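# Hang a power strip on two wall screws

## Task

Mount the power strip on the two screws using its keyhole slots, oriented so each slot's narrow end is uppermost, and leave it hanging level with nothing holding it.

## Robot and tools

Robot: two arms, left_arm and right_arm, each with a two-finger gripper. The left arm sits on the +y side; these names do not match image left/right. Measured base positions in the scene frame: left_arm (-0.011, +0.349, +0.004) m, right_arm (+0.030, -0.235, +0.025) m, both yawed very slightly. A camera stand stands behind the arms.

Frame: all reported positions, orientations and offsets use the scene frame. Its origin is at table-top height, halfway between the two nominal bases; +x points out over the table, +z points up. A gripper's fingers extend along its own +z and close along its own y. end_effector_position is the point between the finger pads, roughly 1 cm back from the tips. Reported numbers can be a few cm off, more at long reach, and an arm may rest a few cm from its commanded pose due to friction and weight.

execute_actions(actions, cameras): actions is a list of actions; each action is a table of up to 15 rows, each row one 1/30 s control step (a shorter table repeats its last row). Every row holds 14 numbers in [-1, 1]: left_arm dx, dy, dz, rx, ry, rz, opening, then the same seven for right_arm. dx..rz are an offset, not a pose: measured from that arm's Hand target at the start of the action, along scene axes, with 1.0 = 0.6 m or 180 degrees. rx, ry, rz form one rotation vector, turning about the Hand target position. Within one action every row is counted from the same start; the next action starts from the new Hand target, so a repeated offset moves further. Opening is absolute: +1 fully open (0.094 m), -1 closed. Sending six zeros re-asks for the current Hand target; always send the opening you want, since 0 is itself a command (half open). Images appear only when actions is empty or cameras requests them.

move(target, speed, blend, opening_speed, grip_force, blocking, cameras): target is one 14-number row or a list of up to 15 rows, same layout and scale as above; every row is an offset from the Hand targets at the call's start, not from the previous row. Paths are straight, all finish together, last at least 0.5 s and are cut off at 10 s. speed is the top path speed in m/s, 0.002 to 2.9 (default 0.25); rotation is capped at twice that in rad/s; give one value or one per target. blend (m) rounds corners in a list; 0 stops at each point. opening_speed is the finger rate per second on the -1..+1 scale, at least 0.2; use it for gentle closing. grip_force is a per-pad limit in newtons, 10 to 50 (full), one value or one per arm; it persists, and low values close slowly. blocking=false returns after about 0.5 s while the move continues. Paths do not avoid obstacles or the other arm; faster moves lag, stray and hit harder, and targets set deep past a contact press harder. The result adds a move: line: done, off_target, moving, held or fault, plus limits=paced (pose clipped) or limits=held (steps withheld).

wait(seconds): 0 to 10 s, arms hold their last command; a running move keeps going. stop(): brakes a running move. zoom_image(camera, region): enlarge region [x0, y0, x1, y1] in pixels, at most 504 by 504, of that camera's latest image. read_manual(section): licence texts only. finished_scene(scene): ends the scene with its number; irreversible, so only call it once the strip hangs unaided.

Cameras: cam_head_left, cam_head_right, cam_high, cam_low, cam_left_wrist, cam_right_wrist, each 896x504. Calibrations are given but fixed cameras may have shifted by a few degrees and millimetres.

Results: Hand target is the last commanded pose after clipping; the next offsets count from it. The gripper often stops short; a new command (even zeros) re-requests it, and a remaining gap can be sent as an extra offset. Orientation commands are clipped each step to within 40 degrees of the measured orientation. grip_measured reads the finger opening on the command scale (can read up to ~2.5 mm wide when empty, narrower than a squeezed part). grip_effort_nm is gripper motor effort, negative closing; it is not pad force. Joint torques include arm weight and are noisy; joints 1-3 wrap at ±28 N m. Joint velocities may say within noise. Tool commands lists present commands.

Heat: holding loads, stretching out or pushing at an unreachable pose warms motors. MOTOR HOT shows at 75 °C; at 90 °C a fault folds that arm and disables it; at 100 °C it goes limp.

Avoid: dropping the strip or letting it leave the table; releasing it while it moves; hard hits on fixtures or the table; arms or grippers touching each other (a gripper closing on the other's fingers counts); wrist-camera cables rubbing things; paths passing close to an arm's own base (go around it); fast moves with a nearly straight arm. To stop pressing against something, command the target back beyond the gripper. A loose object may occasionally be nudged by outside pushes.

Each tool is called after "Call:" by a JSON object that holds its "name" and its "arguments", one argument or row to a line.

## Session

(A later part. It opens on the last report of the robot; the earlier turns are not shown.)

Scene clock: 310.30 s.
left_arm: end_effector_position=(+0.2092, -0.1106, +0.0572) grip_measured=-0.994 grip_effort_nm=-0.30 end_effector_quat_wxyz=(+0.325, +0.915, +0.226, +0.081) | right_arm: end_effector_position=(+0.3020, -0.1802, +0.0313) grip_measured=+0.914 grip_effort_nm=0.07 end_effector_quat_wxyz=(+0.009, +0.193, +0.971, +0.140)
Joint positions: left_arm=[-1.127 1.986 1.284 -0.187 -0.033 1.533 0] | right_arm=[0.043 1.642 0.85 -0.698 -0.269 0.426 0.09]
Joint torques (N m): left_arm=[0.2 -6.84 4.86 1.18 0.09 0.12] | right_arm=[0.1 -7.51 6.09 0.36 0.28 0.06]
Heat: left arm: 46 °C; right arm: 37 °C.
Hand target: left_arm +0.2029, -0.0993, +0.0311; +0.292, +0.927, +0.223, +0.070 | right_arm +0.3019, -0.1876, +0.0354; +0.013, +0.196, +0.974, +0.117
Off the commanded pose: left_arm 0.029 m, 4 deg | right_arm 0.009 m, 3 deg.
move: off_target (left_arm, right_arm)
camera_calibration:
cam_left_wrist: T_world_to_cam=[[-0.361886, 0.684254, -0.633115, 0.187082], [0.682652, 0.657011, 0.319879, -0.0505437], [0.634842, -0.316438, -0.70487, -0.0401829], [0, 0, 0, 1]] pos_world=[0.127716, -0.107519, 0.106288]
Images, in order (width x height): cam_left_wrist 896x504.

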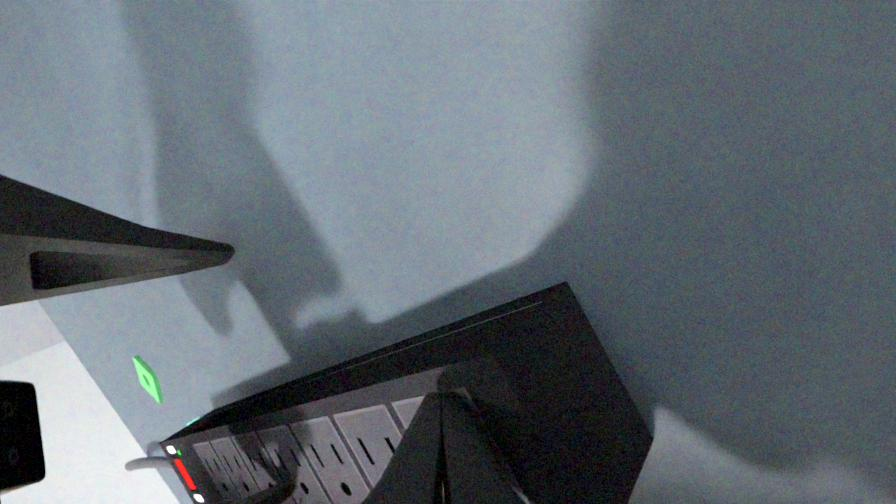

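Call:
{"name": "move", "arguments": {
  "target": [
    [0,0,0,0,0,0,-1, 0.0077,0.0322,0.004,0,0,0,0.915],
    [0,0,0,0,0,0,-1, 0.0077,0.0335,-0.018,-0.0731,0.0173,0.0484,0.915]
  ],
  "speed": [0.06,0.1],
  "blend": [0.002,0],
  "cameras": ["cam_right_wrist","cam_left_wrist"]
}}

Scene clock: 315.60 s.
left_arm: end_effector_position=(+0.2096, -0.1112, +0.0578) grip_measured=-0.994 grip_effort_nm=-0.30 end_effector_quat_wxyz=(+0.326, +0.914, +0.225, +0.081) | right_arm: end_effector_position=(+0.3088, -0.1638, +0.0408) grip_measured=+0.914 grip_effort_nm=0.07 end_effector_quat_wxyz=(+0.012, +0.128, +0.991, +0.025)
Joint positions: left_arm=[-1.127 1.986 1.284 -0.183 -0.033 1.533 0] | right_arm=[0.244 1.696 0.985 -0.82 -0.038 0.48 0.09]
Joint torques (N m): left_arm=[0.2 -6.82 4.86 1.16 0.09 0.12] | right_arm=[0.98 -2.51 4.42 0.79 0.32 0.03]
Heat: left arm: 45 °C; right arm: 37 °C.
Hand target: left_arm +0.2029, -0.0993, +0.0311; +0.292, +0.927, +0.223, +0.070 | right_arm +0.3065, -0.1675, +0.0246; +0.000, +0.122, +0.993, +0.000
Off the commanded pose: left_arm 0.030 m, 4 deg | right_arm 0.017 m, 3 deg.
move: off_target (left_arm, right_arm)
camera_calibration:
cam_left_wrist: T_world_to_cam=[[-0.360887, 0.682077, -0.636028, 0.187799], [0.682128, 0.658117, 0.318721, -0.0502683], [0.635973, -0.31883, -0.70277, -0.0408092], [0, 0, 0, 1]] pos_world=[0.128017, -0.108022, 0.106788]
cam_right_wrist: T_world_to_cam=[[-0.236026, -0.968773, -0.0759682, -0.0777851], [-0.899503, 0.18823, 0.394289, 0.328663], [-0.367677, 0.161396, -0.915841, 0.267298], [0, 0, 0, 1]] pos_world=[0.375553, -0.180361, 0.109305]
Images, in order (width x height): cam_left_wrist 896x504, cam_right_wrist 896x504.

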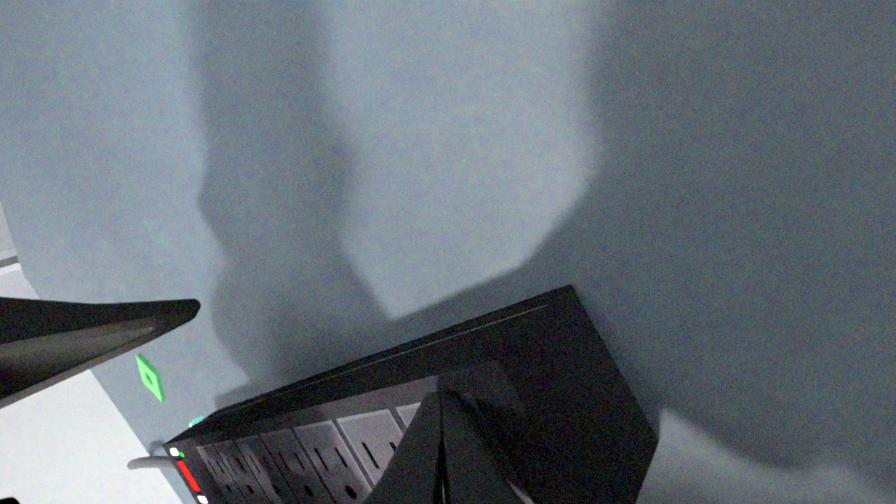

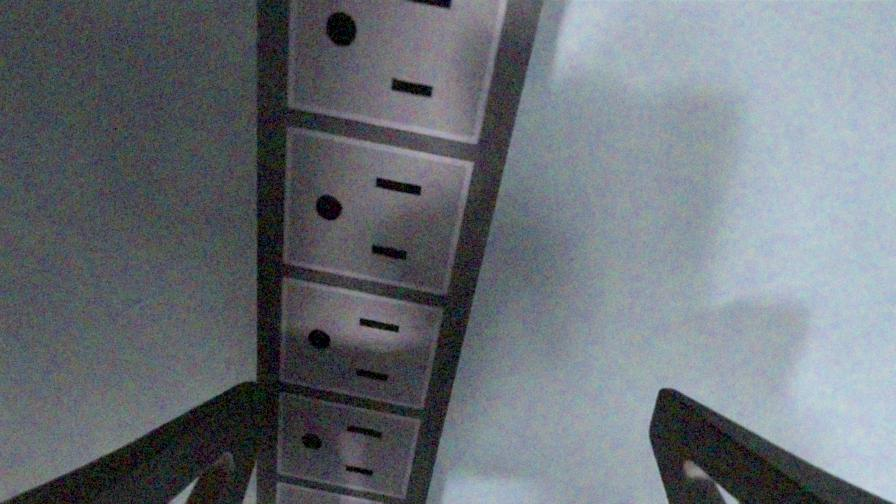

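Call:
{"name": "move", "arguments": {
  "target": [
    [0,0,0,0,0,0,-1, 0.0048,0.0134,0.034,0,0,-0.0556,0.915],
    [0,0,0,0,0,0,-1, 0.008,0.0243,0.034,0,0,-0.0556,0.915],
    [0,0,0,0,0,0,-1, 0.008,0.0243,-0.0035,0,0,-0.0556,0.915]
  ],
  "speed": 0.1,
  "blend": [0.004,0.003,0],
  "cameras": ["cam_right_wrist","cam_left_wrist"]
}}

Scene clock: 318.93 s.
left_arm: end_effector_position=(+0.2095, -0.1117, +0.0573) grip_measured=-0.994 grip_effort_nm=-0.30 end_effector_quat_wxyz=(+0.327, +0.914, +0.225, +0.081) | right_arm: end_effector_position=(+0.3113, -0.1516, +0.0282) grip_measured=+0.914 grip_effort_nm=0.07 end_effector_quat_wxyz=(-0.001, +0.206, +0.978, +0.006)
Joint positions: left_arm=[-1.127 1.988 1.284 -0.181 -0.032 1.533 0] | right_arm=[0.299 1.771 1.02 -0.815 -0.011 0.695 0.09]
Joint torques (N m): left_arm=[0.2 -6.93 4.89 1.14 0.07 0.12] | right_arm=[0.4 -6.45 4.01 0.73 0.07 0.06]
Heat: left arm: 44 °C; right arm: 37 °C.
Hand target: left_arm +0.2029, -0.0993, +0.0311; +0.292, +0.927, +0.223, +0.070 | right_arm +0.3113, -0.1530, +0.0224; +0.000, +0.208, +0.978, +0.000
Off the commanded pose: left_arm 0.030 m, 4 deg | right_arm 0.006 m, 1 deg.
move: off_target (left_arm); blend cut to 0.0034 m at target 1
camera_calibration:
cam_left_wrist: T_world_to_cam=[[-0.360676, 0.68162, -0.636637, 0.187675], [0.682759, 0.657975, 0.317661, -0.0498939], [0.635416, -0.320097, -0.702698, -0.0413303], [0, 0, 0, 1]] pos_world=[0.128017, -0.108324, 0.106287]
cam_right_wrist: T_world_to_cam=[[-0.388692, -0.920706, -0.0349069, -0.0126759], [-0.843525, 0.340357, 0.415479, 0.338588], [-0.370653, 0.190938, -0.908933, 0.259926], [0, 0, 0, 1]] pos_world=[0.377023, -0.176541, 0.0951369]
Images, in order (width x height): cam_left_wrist 896x504, cam_right_wrist 896x504.

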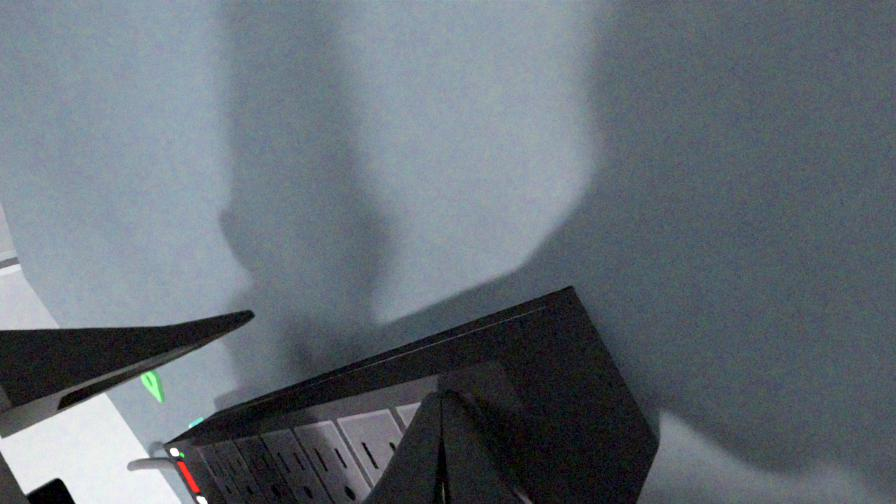

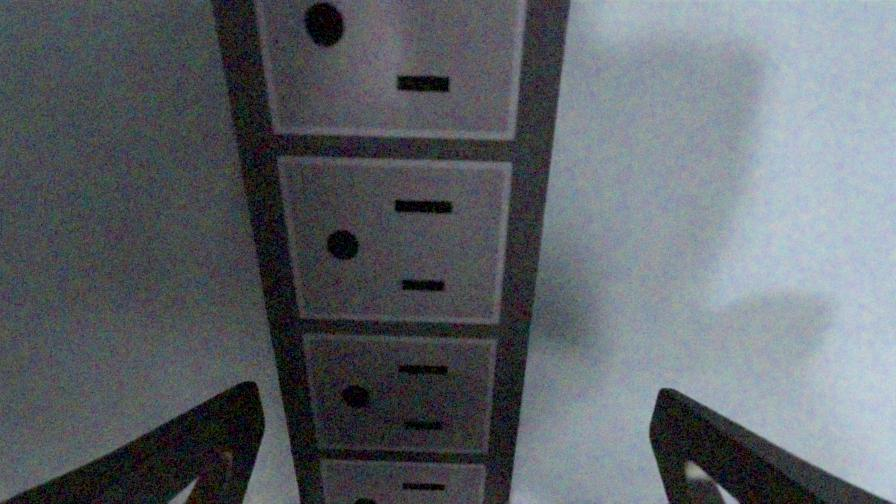

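Call:
{"name": "move", "arguments": {
  "target": [
    [0,0,0,0,0,0,-1, 0.0255,0.0085,0,0,0,0.005,0.915],
    [0,0,0,0,0,0,-1, 0.0255,0.0085,-0.019,0,0,0.005,0.915]
  ],
  "speed": [0.08,0.05],
  "blend": [0.003,0],
  "cameras": ["cam_right_wrist","cam_left_wrist"]
}}

Scene clock: 324.77 s.
left_arm: end_effector_position=(+0.2095, -0.1117, +0.0573) grip_measured=-0.994 grip_effort_nm=-0.30 end_effector_quat_wxyz=(+0.327, +0.914, +0.225, +0.081) | right_arm: end_effector_position=(+0.3196, -0.1492, +0.0132) grip_measured=+0.914 grip_effort_nm=0.07 end_effector_quat_wxyz=(-0.009, +0.205, +0.979, +0.001)
Joint positions: left_arm=[-1.127 1.988 1.284 -0.181 -0.032 1.533 0] | right_arm=[0.299 1.847 1.048 -0.786 -0.011 0.692 0.09]
Joint torques (N m): left_arm=[0.2 -6.94 4.89 1.14 0.08 0.12] | right_arm=[0.39 -6.69 5.72 0.66 0.06 0.02]
Heat: left arm: 43 °C; right arm: 37 °C.
Hand target: left_arm +0.2029, -0.0993, +0.0311; +0.292, +0.927, +0.223, +0.070 | right_arm +0.3265, -0.1479, +0.0110; +0.000, +0.201, +0.980, +0.000
Off the commanded pose: left_arm 0.030 m, 4 deg | right_arm 0.007 m, 1 deg.
move: off_target (left_arm)
camera_calibration:
cam_left_wrist: T_world_to_cam=[[-0.360676, 0.68162, -0.636637, 0.187675], [0.682759, 0.657975, 0.317661, -0.0498939], [0.635416, -0.320097, -0.702698, -0.0413303], [0, 0, 0, 1]] pos_world=[0.128017, -0.108324, 0.106287]
cam_right_wrist: T_world_to_cam=[[-0.387094, -0.921742, -0.0234656, -0.00862726], [-0.836881, 0.340546, 0.428554, 0.348811], [-0.387025, 0.185529, -0.903211, 0.253344], [0, 0, 0, 1]] pos_world=[0.386624, -0.173741, 0.0791362]
Images, in order (width x height): cam_left_wrist 896x504, cam_right_wrist 896x504.

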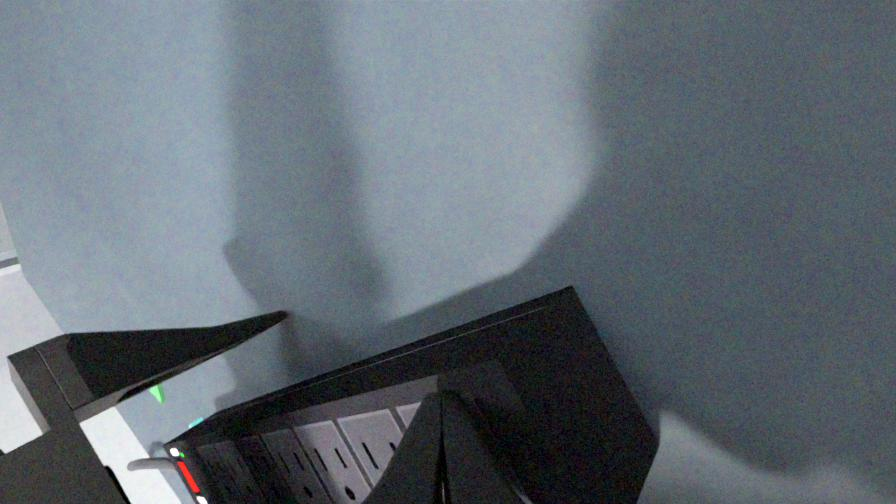

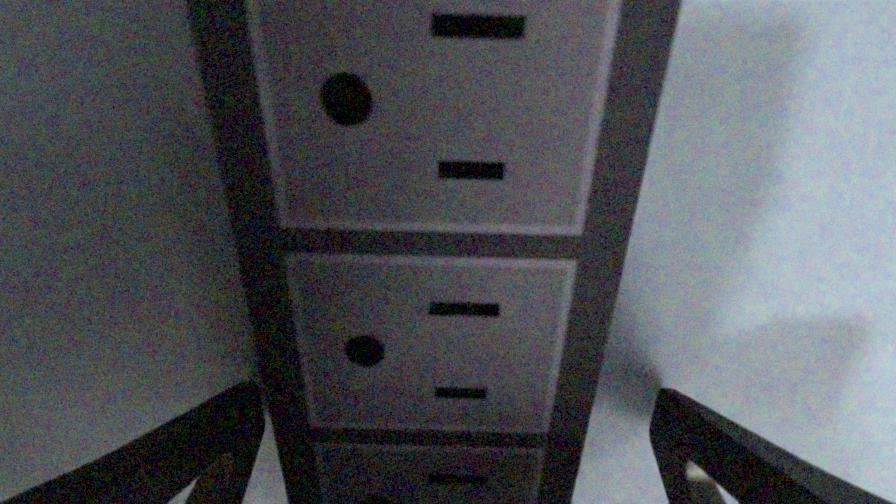

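Call:
{"name": "move", "arguments": {
  "target": [0,0,0,0,0,0,-1, 0.004,0.003,0.004,0,0,0,-0.5],
  "speed": 0.1,
  "opening_speed": 1.5,
  "cameras": ["cam_right_wrist","cam_left_wrist"]
}}

Scene clock: 326.43 s.
left_arm: end_effector_position=(+0.2093, -0.1119, +0.0574) grip_measured=-0.994 grip_effort_nm=-0.31 end_effector_quat_wxyz=(+0.327, +0.914, +0.225, +0.080) | right_arm: end_effector_position=(+0.3208, -0.1477, +0.0133) grip_measured=-0.099 grip_effort_nm=-1.03 end_effector_quat_wxyz=(-0.008, +0.204, +0.979, +0.002)
Joint positions: left_arm=[-1.127 1.988 1.284 -0.18 -0.03 1.533 0] | right_arm=[0.303 1.85 1.052 -0.785 -0.011 0.694 0.042]
Joint torques (N m): left_arm=[0.2 -6.94 4.89 1.13 0.06 0.12] | right_arm=[0.44 -6.78 6.72 0.56 0.08 -0.01]
Heat: left arm: 43 °C; right arm: 37 °C.
Hand target: left_arm +0.2029, -0.0993, +0.0311; +0.292, +0.927, +0.223, +0.070 | right_arm +0.3290, -0.1460, +0.0134; +0.000, +0.200, +0.980, +0.000
Off the commanded pose: left_arm 0.030 m, 4 deg | right_arm 0.008 m, 1 deg.
move: off_target (left_arm)
camera_calibration:
cam_left_wrist: T_world_to_cam=[[-0.360519, 0.681244, -0.637129, 0.18779], [0.683645, 0.657676, 0.316374, -0.0497624], [0.634552, -0.321511, -0.702833, -0.0411236], [0, 0, 0, 1]] pos_world=[0.127817, -0.108425, 0.106487]
cam_right_wrist: T_world_to_cam=[[-0.385234, -0.922469, -0.0254046, -0.00741764], [-0.838597, 0.338452, 0.426856, 0.349491], [-0.385163, 0.185744, -0.903963, 0.253117], [0, 0, 0, 1]] pos_world=[0.387716, -0.172143, 0.0794376]
Images, in order (width x height): cam_left_wrist 896x504, cam_right_wrist 896x504.

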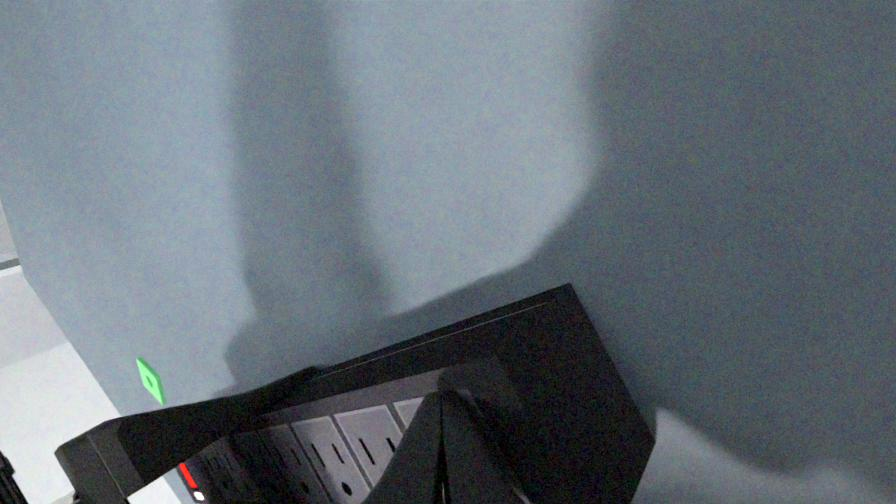

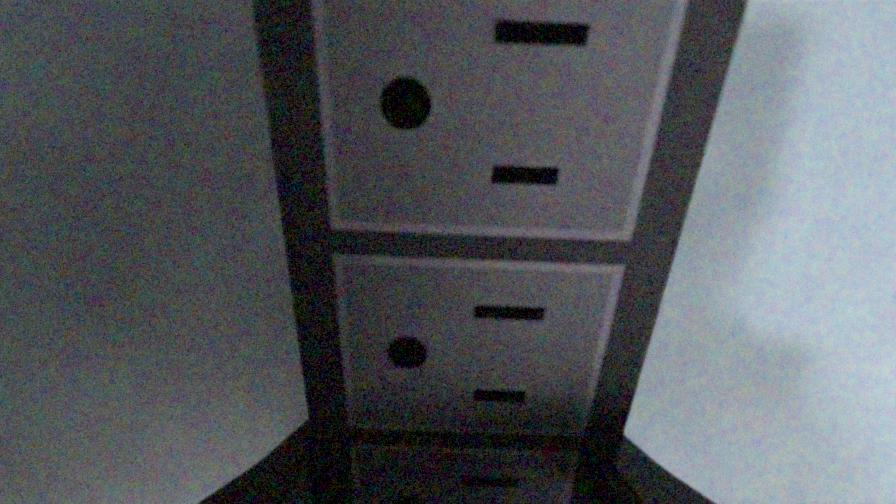

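Call:
{"name": "move", "arguments": {
  "target": [
    [-0.0067,0.0133,0.1167,0,0,0,-1, 0,0,0,0,0,0,-0.5],
    [-0.2215,0.2155,0.3148,0,0,0,-1, 0,0,0,0,0,0,-0.5]
  ],
  "speed": [0.2,0.45],
  "blend": [0.03,0],
  "cameras": ["cam_left_wrist","cam_right_wrist"]
}}

Scene clock: 335.27 s.
left_arm: end_effector_position=(+0.0706, +0.0326, +0.2140) grip_measured=-0.994 grip_effort_nm=-0.30 end_effector_quat_wxyz=(+0.287, +0.930, +0.219, +0.070) | right_arm: end_effector_position=(+0.3208, -0.1477, +0.0133) grip_measured=-0.099 grip_effort_nm=-1.03 end_effector_quat_wxyz=(-0.008, +0.204, +0.979, +0.002)
Joint positions: left_arm=[-1.408 1.274 1.22 -0.941 -0.178 1.312 0] | right_arm=[0.303 1.85 1.052 -0.785 -0.011 0.694 0.042]
Joint torques (N m): left_arm=[-0.64 -3.32 8.76 1.22 -0.18 -0.09] | right_arm=[0.38 -6.65 6.76 0.53 0.07 0.02]
Heat: left arm: 43 °C; right arm: 38 °C.
Hand target: left_arm +0.0700, +0.0300, +0.2199; +0.292, +0.927, +0.223, +0.070 | right_arm +0.3290, -0.1460, +0.0134; +0.000, +0.200, +0.980, +0.000
Off the commanded pose: left_arm 0.007 m, 1 deg | right_arm 0.008 m, 1 deg.
move: done
camera_calibration:
cam_left_wrist: T_world_to_cam=[[-0.369686, 0.735896, -0.567264, 0.122983], [0.706157, 0.619312, 0.343214, -0.105519], [0.603883, -0.273696, -0.748609, 0.213769], [0, 0, 0, 1]] pos_world=[-0.00911334, 0.0333539, 0.266009]
cam_right_wrist: T_world_to_cam=[[-0.385234, -0.922469, -0.0254046, -0.00741764], [-0.838597, 0.338452, 0.426856, 0.349491], [-0.385163, 0.185744, -0.903963, 0.253117], [0, 0, 0, 1]] pos_world=[0.387716, -0.172143, 0.0794376]
Images, in order (width x height): cam_left_wrist 896x504, cam_right_wrist 896x504.

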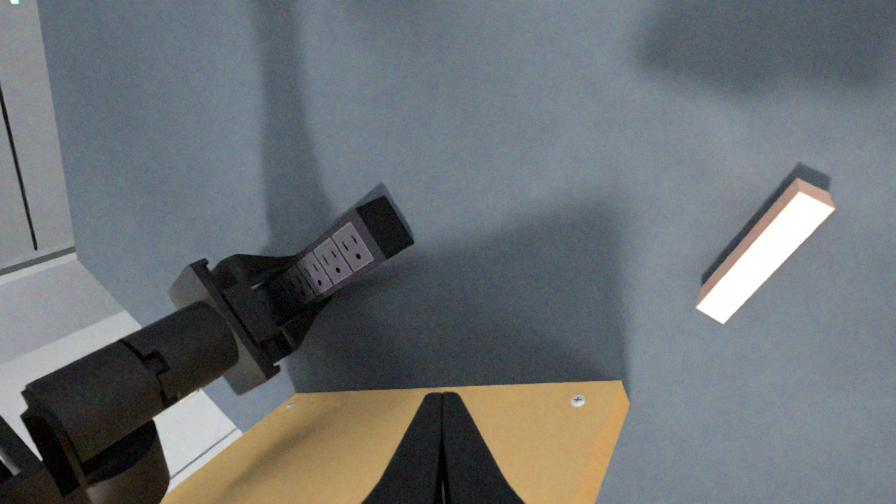

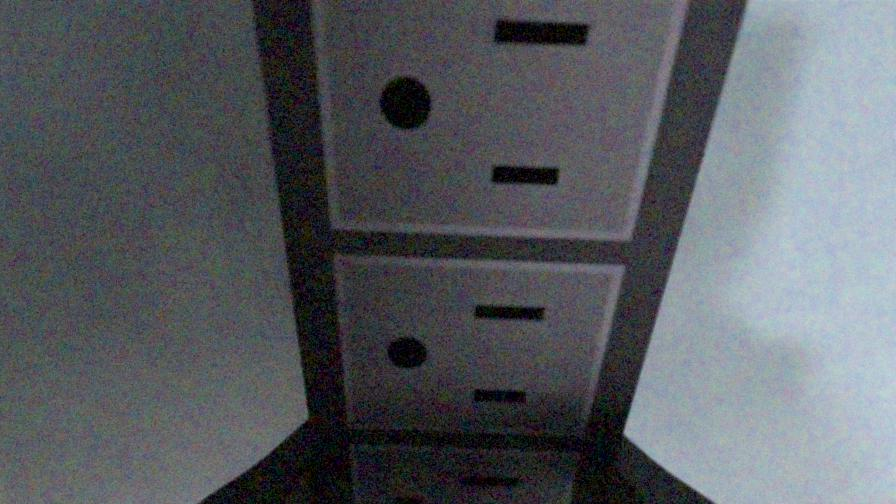

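Call:
{"name": "move", "arguments": {
  "target": [
    [0,0.2,0.0333,0,0,0,-1, -0.0167,-0.0167,0.1,0,0,0,-0.5],
    [0.1333,0.3417,0.0167,0,0,0,-1, -0.0817,-0.0733,0.2277,0,0,0,-0.5]
  ],
  "speed": 0.3,
  "blend": [0.02,0],
  "cameras": ["cam_high","cam_head_right","cam_right_wrist"]
}}

Scene clock: 337.97 s.
left_arm: end_effector_position=(+0.1509, +0.2357, +0.2254) grip_measured=-0.994 grip_effort_nm=-0.30 end_effector_quat_wxyz=(+0.256, +0.917, +0.286, +0.112) | right_arm: end_effector_position=(+0.2849, -0.1879, +0.1334) grip_measured=-0.099 grip_effort_nm=-1.03 end_effector_quat_wxyz=(-0.004, +0.194, +0.981, -0.001)
Joint positions: left_arm=[-0.387 0.861 1.098 -1.289 0.241 2.076 0] | right_arm=[0.2 1.534 1.201 -1.246 0 0.57 0.042]
Joint torques (N m): left_arm=[0.42 -0.08 7.72 1.08 0.27 0.12] | right_arm=[-0.16 -8.84 8.21 -0.07 -0.02 0.12]
Heat: left arm: 43 °C; right arm: 38 °C.
Hand target: left_arm +0.1500, +0.2350, +0.2299; +0.292, +0.927, +0.223, +0.070 | right_arm +0.2799, -0.1899, +0.1500; +0.000, +0.200, +0.980, +0.000
Off the commanded pose: left_arm 0.005 m, 10 deg | right_arm 0.018 m, 1 deg.
joint sent to its limit (left arm) — joint 6 (wrist roll), upper limit. The joint targets are off in orientation, not in position.
move: off_target (left_arm, right_arm)
camera_calibration:
cam_right_wrist: T_world_to_cam=[[-0.365919, -0.930431, -0.0200285, -0.062973], [-0.848054, 0.324505, 0.418928, 0.282813], [-0.383284, 0.170279, -0.907799, 0.352327], [0, 0, 0, 1]] pos_world=[0.351839, -0.21036, 0.200102]
Images, in order (width x height): cam_head_right 896x504, cam_high 896x504, cam_right_wrist 896x504.

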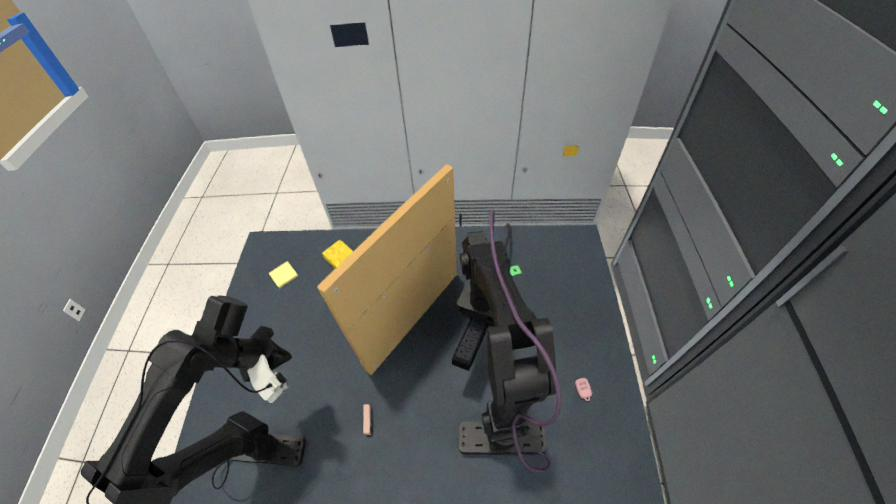

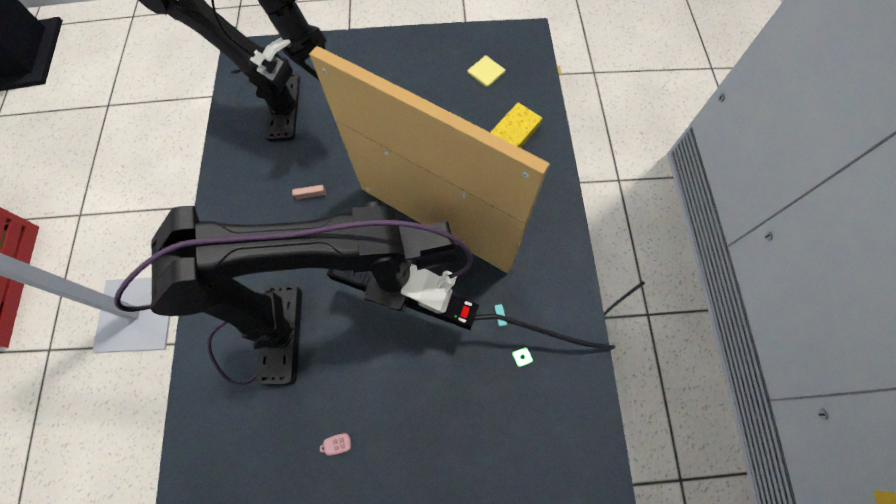

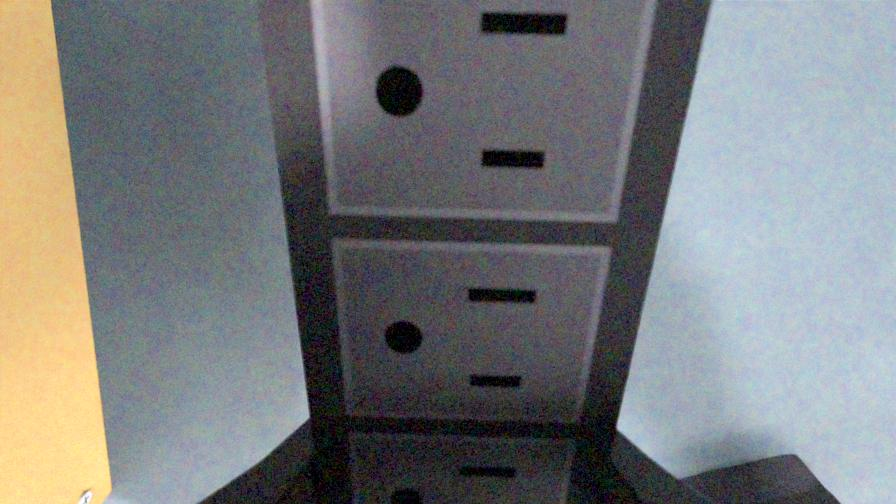

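Call:
{"name": "move", "arguments": {
  "target": [
    [0,0,0,0,0,0,-1, -0.0167,0,0.0833,0,0,0.3333,-0.5],
    [0,0,0,0,0,0,-1, -0.0333,0.0333,0.1667,0,0,0.6833,-0.5]
  ],
  "speed": 0.35,
  "blend": [0.02,0],
  "cameras": ["cam_high","cam_head_right","cam_right_wrist","cam_low"]
}}

Scene clock: 351.33 s.
left_arm: end_effector_position=(+0.1508, +0.2357, +0.2254) grip_measured=-0.994 grip_effort_nm=-0.30 end_effector_quat_wxyz=(+0.256, +0.917, +0.285, +0.112) | right_arm: end_effector_position=(+0.2822, -0.1883, +0.2392) grip_measured=-0.099 grip_effort_nm=-1.03 end_effector_quat_wxyz=(-0.035, +0.738, -0.669, +0.083)
Joint positions: left_arm=[-0.387 0.861 1.098 -1.289 0.241 2.076 0] | right_arm=[0.271 1.418 1.508 -1.509 0.1 -1.425 0.042]
Joint torques (N m): left_arm=[0.39 -0.05 7.75 1.07 0.27 0.14] | right_arm=[1.98 -7.08 7.54 0.11 -0.88 -0.48]
Heat: left arm: 43 °C; right arm: 38 °C.
Hand target: left_arm +0.1500, +0.2350, +0.2299; +0.292, +0.927, +0.223, +0.070 | right_arm +0.2600, -0.1700, +0.2500; +0.000, +0.765, -0.644, +0.000
Off the commanded pose: left_arm 0.005 m, 10 deg | right_arm 0.031 m, 11 deg.
joint sent to its limit (left arm) — joint 6 (wrist roll), upper limit. The joint targets are off in orientation, not in position.
joint sent to its limit (right arm) — joint 4 (wrist pitch), lower limit. The joint targets are off in orientation, not in position.
move: off_target (left_arm, right_arm)
camera_calibration:
cam_right_wrist: T_world_to_cam=[[0.983572, 0.116316, 0.138047, -0.28376], [0.0365416, -0.87719, 0.478751, -0.253828], [0.17678, -0.465841, -0.86703, 0.159864], [0, 0, 0, 1]] pos_world=[0.260113, -0.115178, 0.299299]
Images, in order (width x height): cam_head_right 896x504, cam_high 896x504, cam_low 896x504, cam_right_wrist 896x504.

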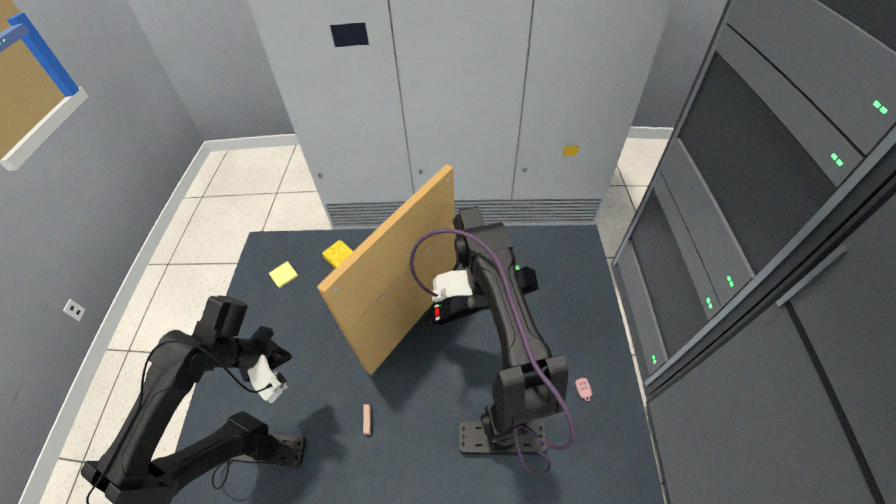

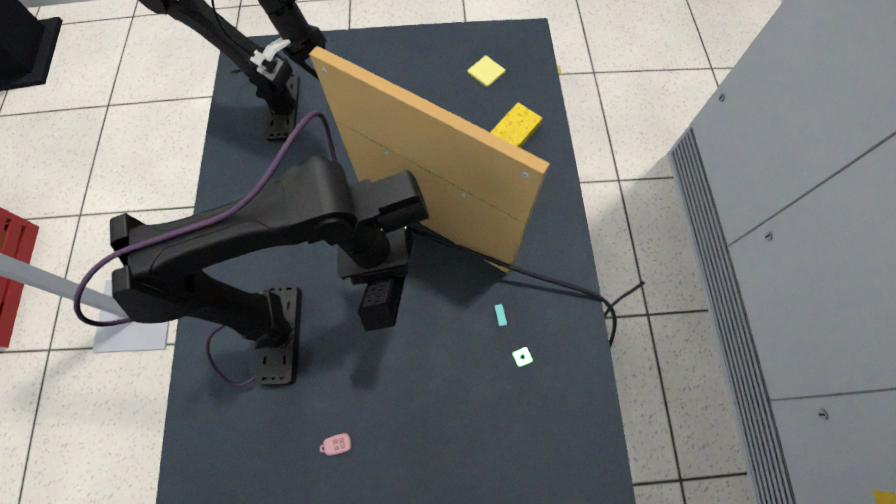

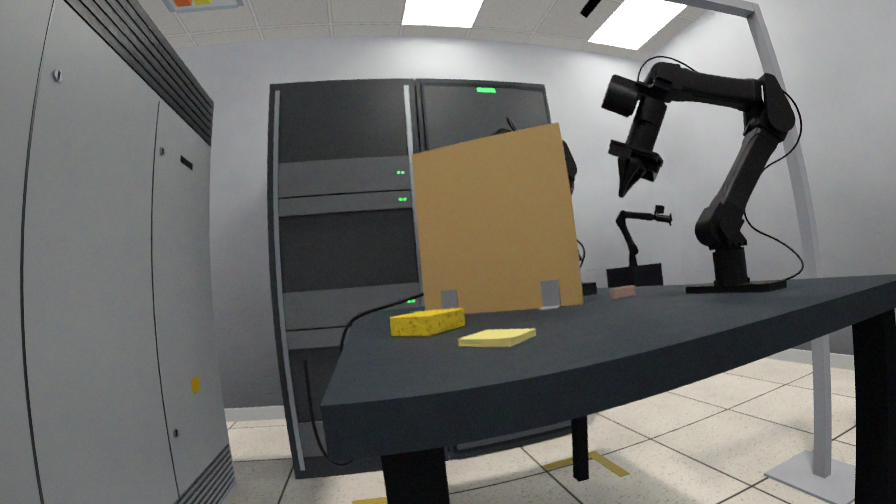

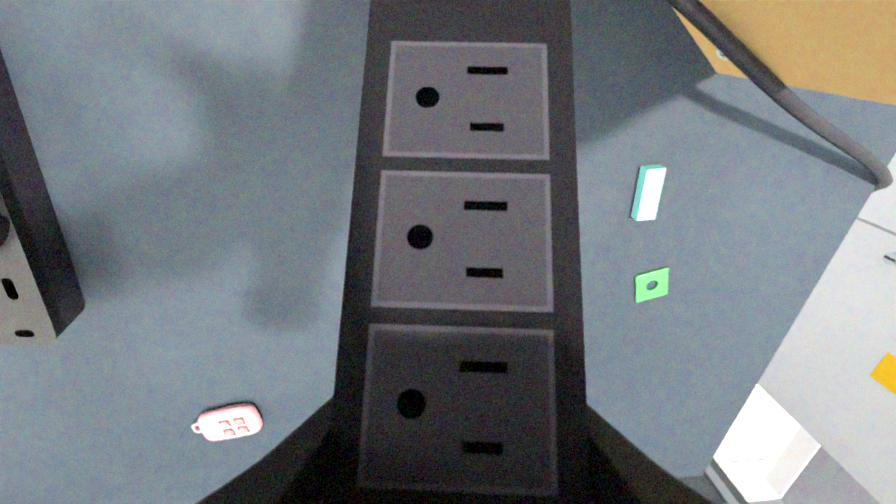

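Call:
{"name": "move", "arguments": {
  "target": [
    [0,0,0,0,0,0,-1, 0.1167,-0.05,-0.25,0,0,0.0289,-0.5],
    [0,0,0,0,0,0,-1, 0.1167,-0.05,-0.3667,0,0,0.0289,-0.5],
    [0,0,0,0,0,0,-1, 0.1167,-0.05,-0.4,0,0,0.0289,-0.5]
  ],
  "speed": [0.3,0.12,0.04],
  "blend": [0.02,0.003,0],
  "cameras": ["cam_high","cam_head_right","cam_right_wrist"]
}}

Scene clock: 362.13 s.
left_arm: end_effector_position=(+0.1508, +0.2357, +0.2254) grip_measured=-0.994 grip_effort_nm=-0.31 end_effector_quat_wxyz=(+0.256, +0.917, +0.285, +0.112) | right_arm: end_effector_position=(+0.3393, -0.2121, +0.0200) grip_measured=-0.099 grip_effort_nm=-1.03 end_effector_quat_wxyz=(+0.003, +0.779, -0.626, +0.028)
Joint positions: left_arm=[-0.387 0.861 1.098 -1.289 0.241 2.076 0] | right_arm=[0.117 1.818 1.039 -0.756 0.044 -1.691 0.042]
Joint torques (N m): left_arm=[0.4 -0.06 7.75 1.07 0.28 0.14] | right_arm=[1.52 -6.26 3.56 0.62 -0.41 -0.29]
Heat: left arm: 43 °C; right arm: 38 °C.
Hand target: left_arm +0.1500, +0.2350, +0.2299; +0.292, +0.927, +0.223, +0.070 | right_arm +0.3300, -0.2001, +0.0101; +0.000, +0.794, -0.608, +0.000
Off the commanded pose: left_arm 0.005 m, 10 deg | right_arm 0.018 m, 4 deg.
joint sent to its limit (left arm) — joint 6 (wrist roll), upper limit. The joint targets are off in orientation, not in position.
move: off_target (left_arm, right_arm)
camera_calibration:
cam_right_wrist: T_world_to_cam=[[0.973095, 0.230328, 0.00599538, -0.276545], [0.2023, -0.866558, 0.456237, -0.225319], [0.110279, -0.442749, -0.889838, -0.0235288], [0, 0, 0, 1]] pos_world=[0.317281, -0.141974, 0.0835203]
Images, in order (width x height): cam_head_right 896x504, cam_high 896x504, cam_right_wrist 896x504.

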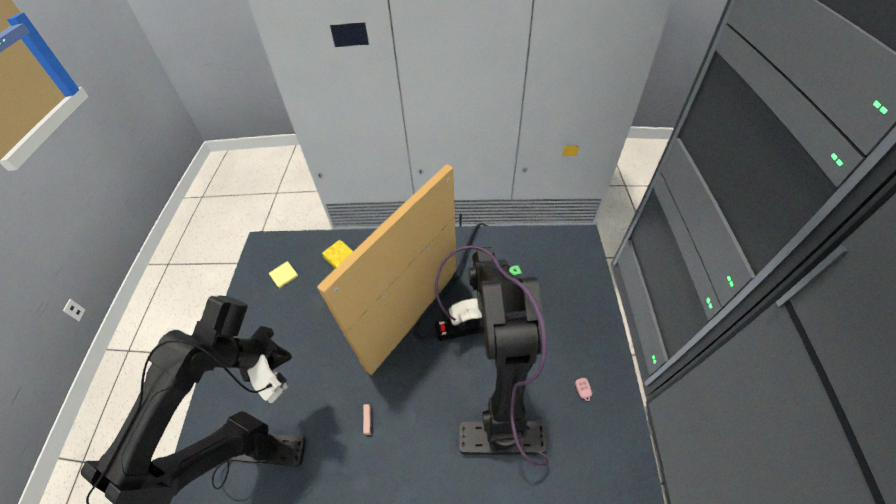

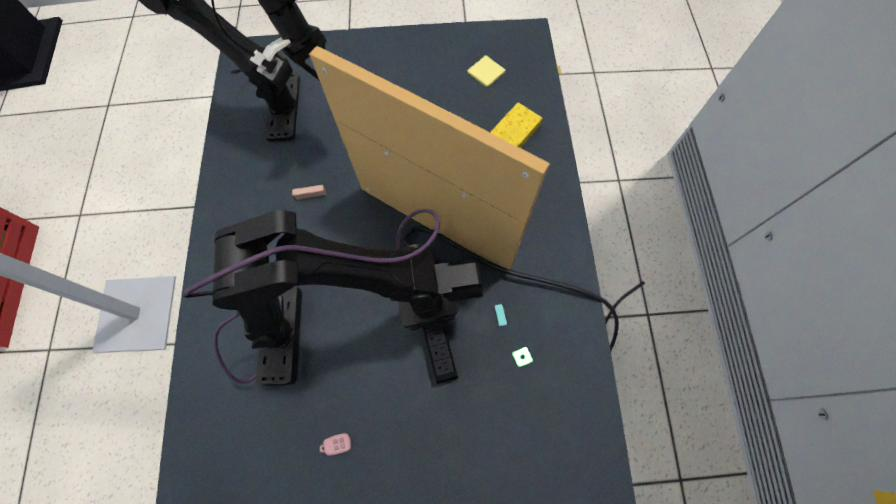

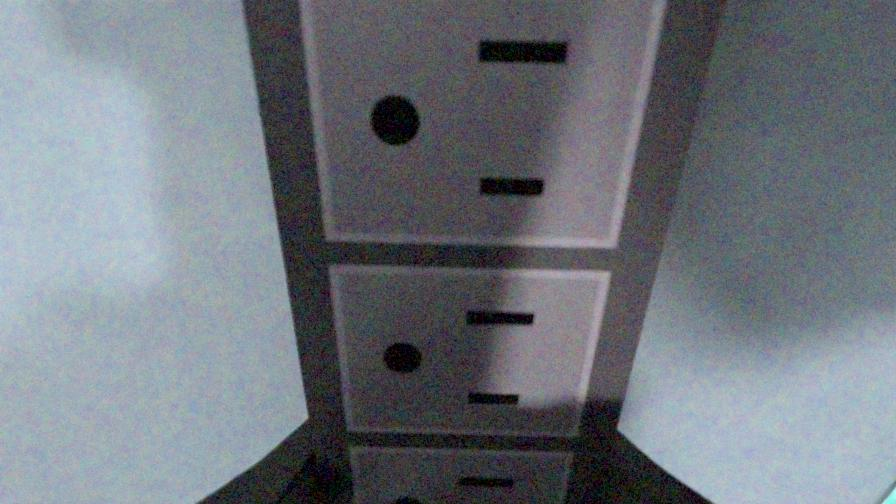

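Call:
{"name": "move", "arguments": {
  "target": [
    [0,0,0,0,0,0,-1, 0.0667,0.0168,0.0665,0,0,0.0556,-0.5],
    [0,0,0,0,0,0,-1, 0.05,0.0335,0.2332,0.1165,-0.2231,0.0543,-0.5],
    [0,0,0,0,0,0,-1, 0,0.0668,0.3832,0.2329,-0.4462,0.1085,-0.5]
  ],
  "speed": [0.2,0.4,0.4],
  "blend": [0.015,0.03,0],
  "cameras": ["cam_high","cam_head_right","cam_head_left","cam_right_wrist"]
}}

Scene clock: 368.90 s.
left_arm: end_effector_position=(+0.1508, +0.2357, +0.2254) grip_measured=-0.994 grip_effort_nm=-0.30 end_effector_quat_wxyz=(+0.256, +0.917, +0.285, +0.112) | right_arm: end_effector_position=(+0.3429, -0.1897, +0.2169) grip_measured=-0.099 grip_effort_nm=-1.03 end_effector_quat_wxyz=(-0.561, +0.666, -0.338, +0.356)
Joint positions: left_arm=[-0.387 0.861 1.098 -1.289 0.241 2.076 0] | right_arm=[-0.268 0.963 0.27 0.522 -0.817 -1.792 0.042]
Joint torques (N m): left_arm=[0.39 -0.06 7.75 1.06 0.27 0.14] | right_arm=[2.54 -2.1 6.94 2.6 -1.39 1.45]
Heat: left arm: 43 °C; right arm: 38 °C.
Hand target: left_arm +0.1500, +0.2350, +0.2299; +0.292, +0.927, +0.223, +0.070 | right_arm +0.3300, -0.1599, +0.2400; -0.641, +0.640, -0.299, +0.299
Off the commanded pose: left_arm 0.005 m, 10 deg | right_arm 0.040 m, 12 deg.
joint sent to its limit (left arm) — joint 6 (wrist roll), upper limit. The joint targets are off in orientation, not in position.
move: off_target (left_arm, right_arm)
camera_calibration:
cam_right_wrist: T_world_to_cam=[[0.0626856, 0.167286, 0.983913, -0.198326], [0.121375, -0.979813, 0.158856, -0.225792], [0.990625, 0.109464, -0.0817245, -0.211182], [0, 0, 0, 1]] pos_world=[0.24904, -0.16494, 0.213745]
Images, in order (width x height): cam_head_left 896x504, cam_head_right 896x504, cam_high 896x504, cam_right_wrist 896x504.

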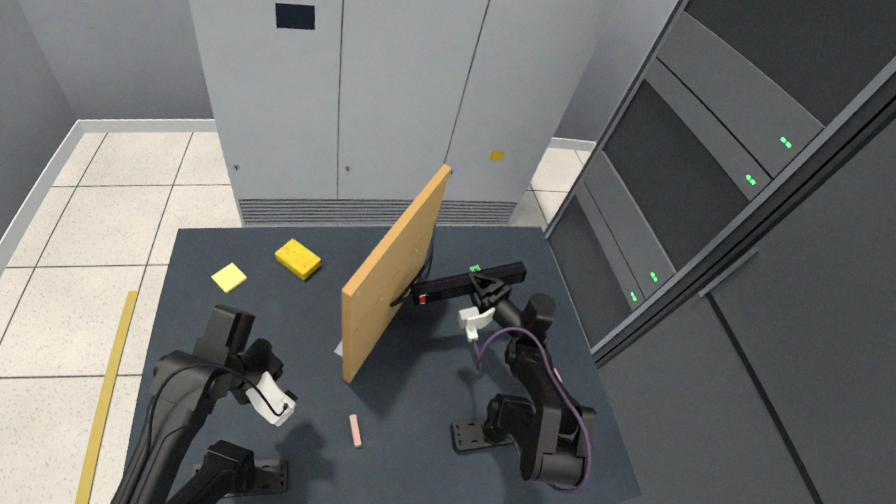

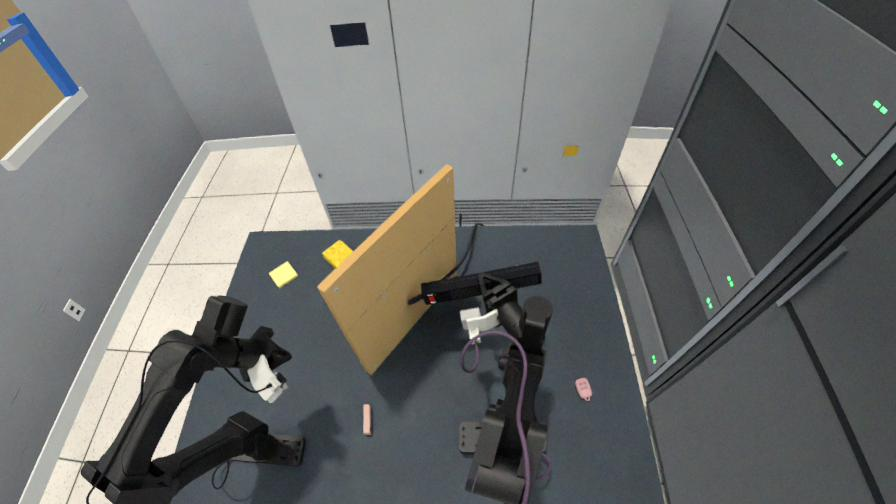

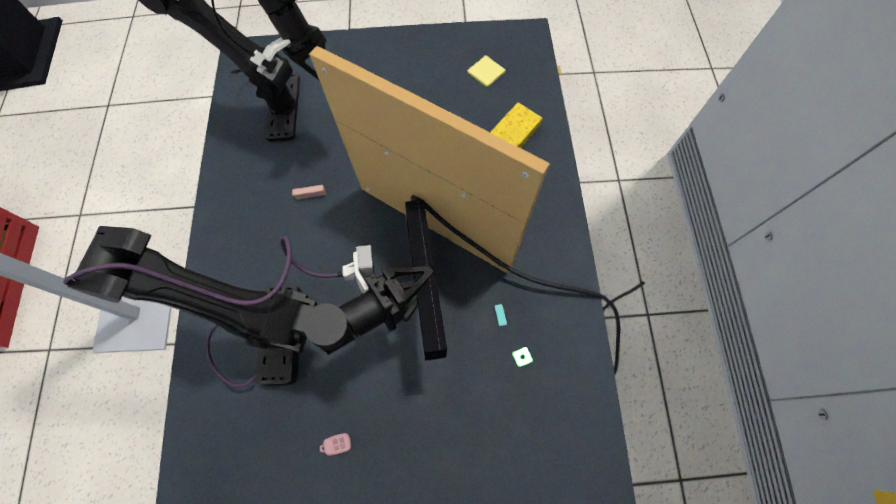

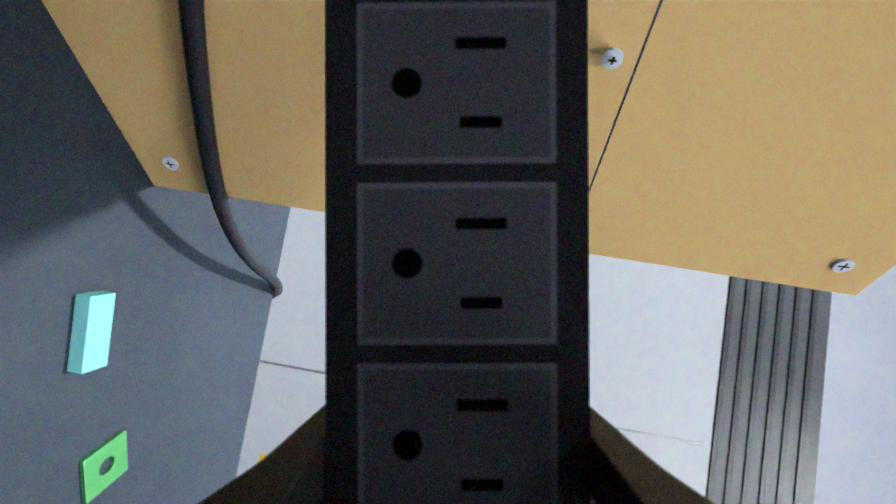

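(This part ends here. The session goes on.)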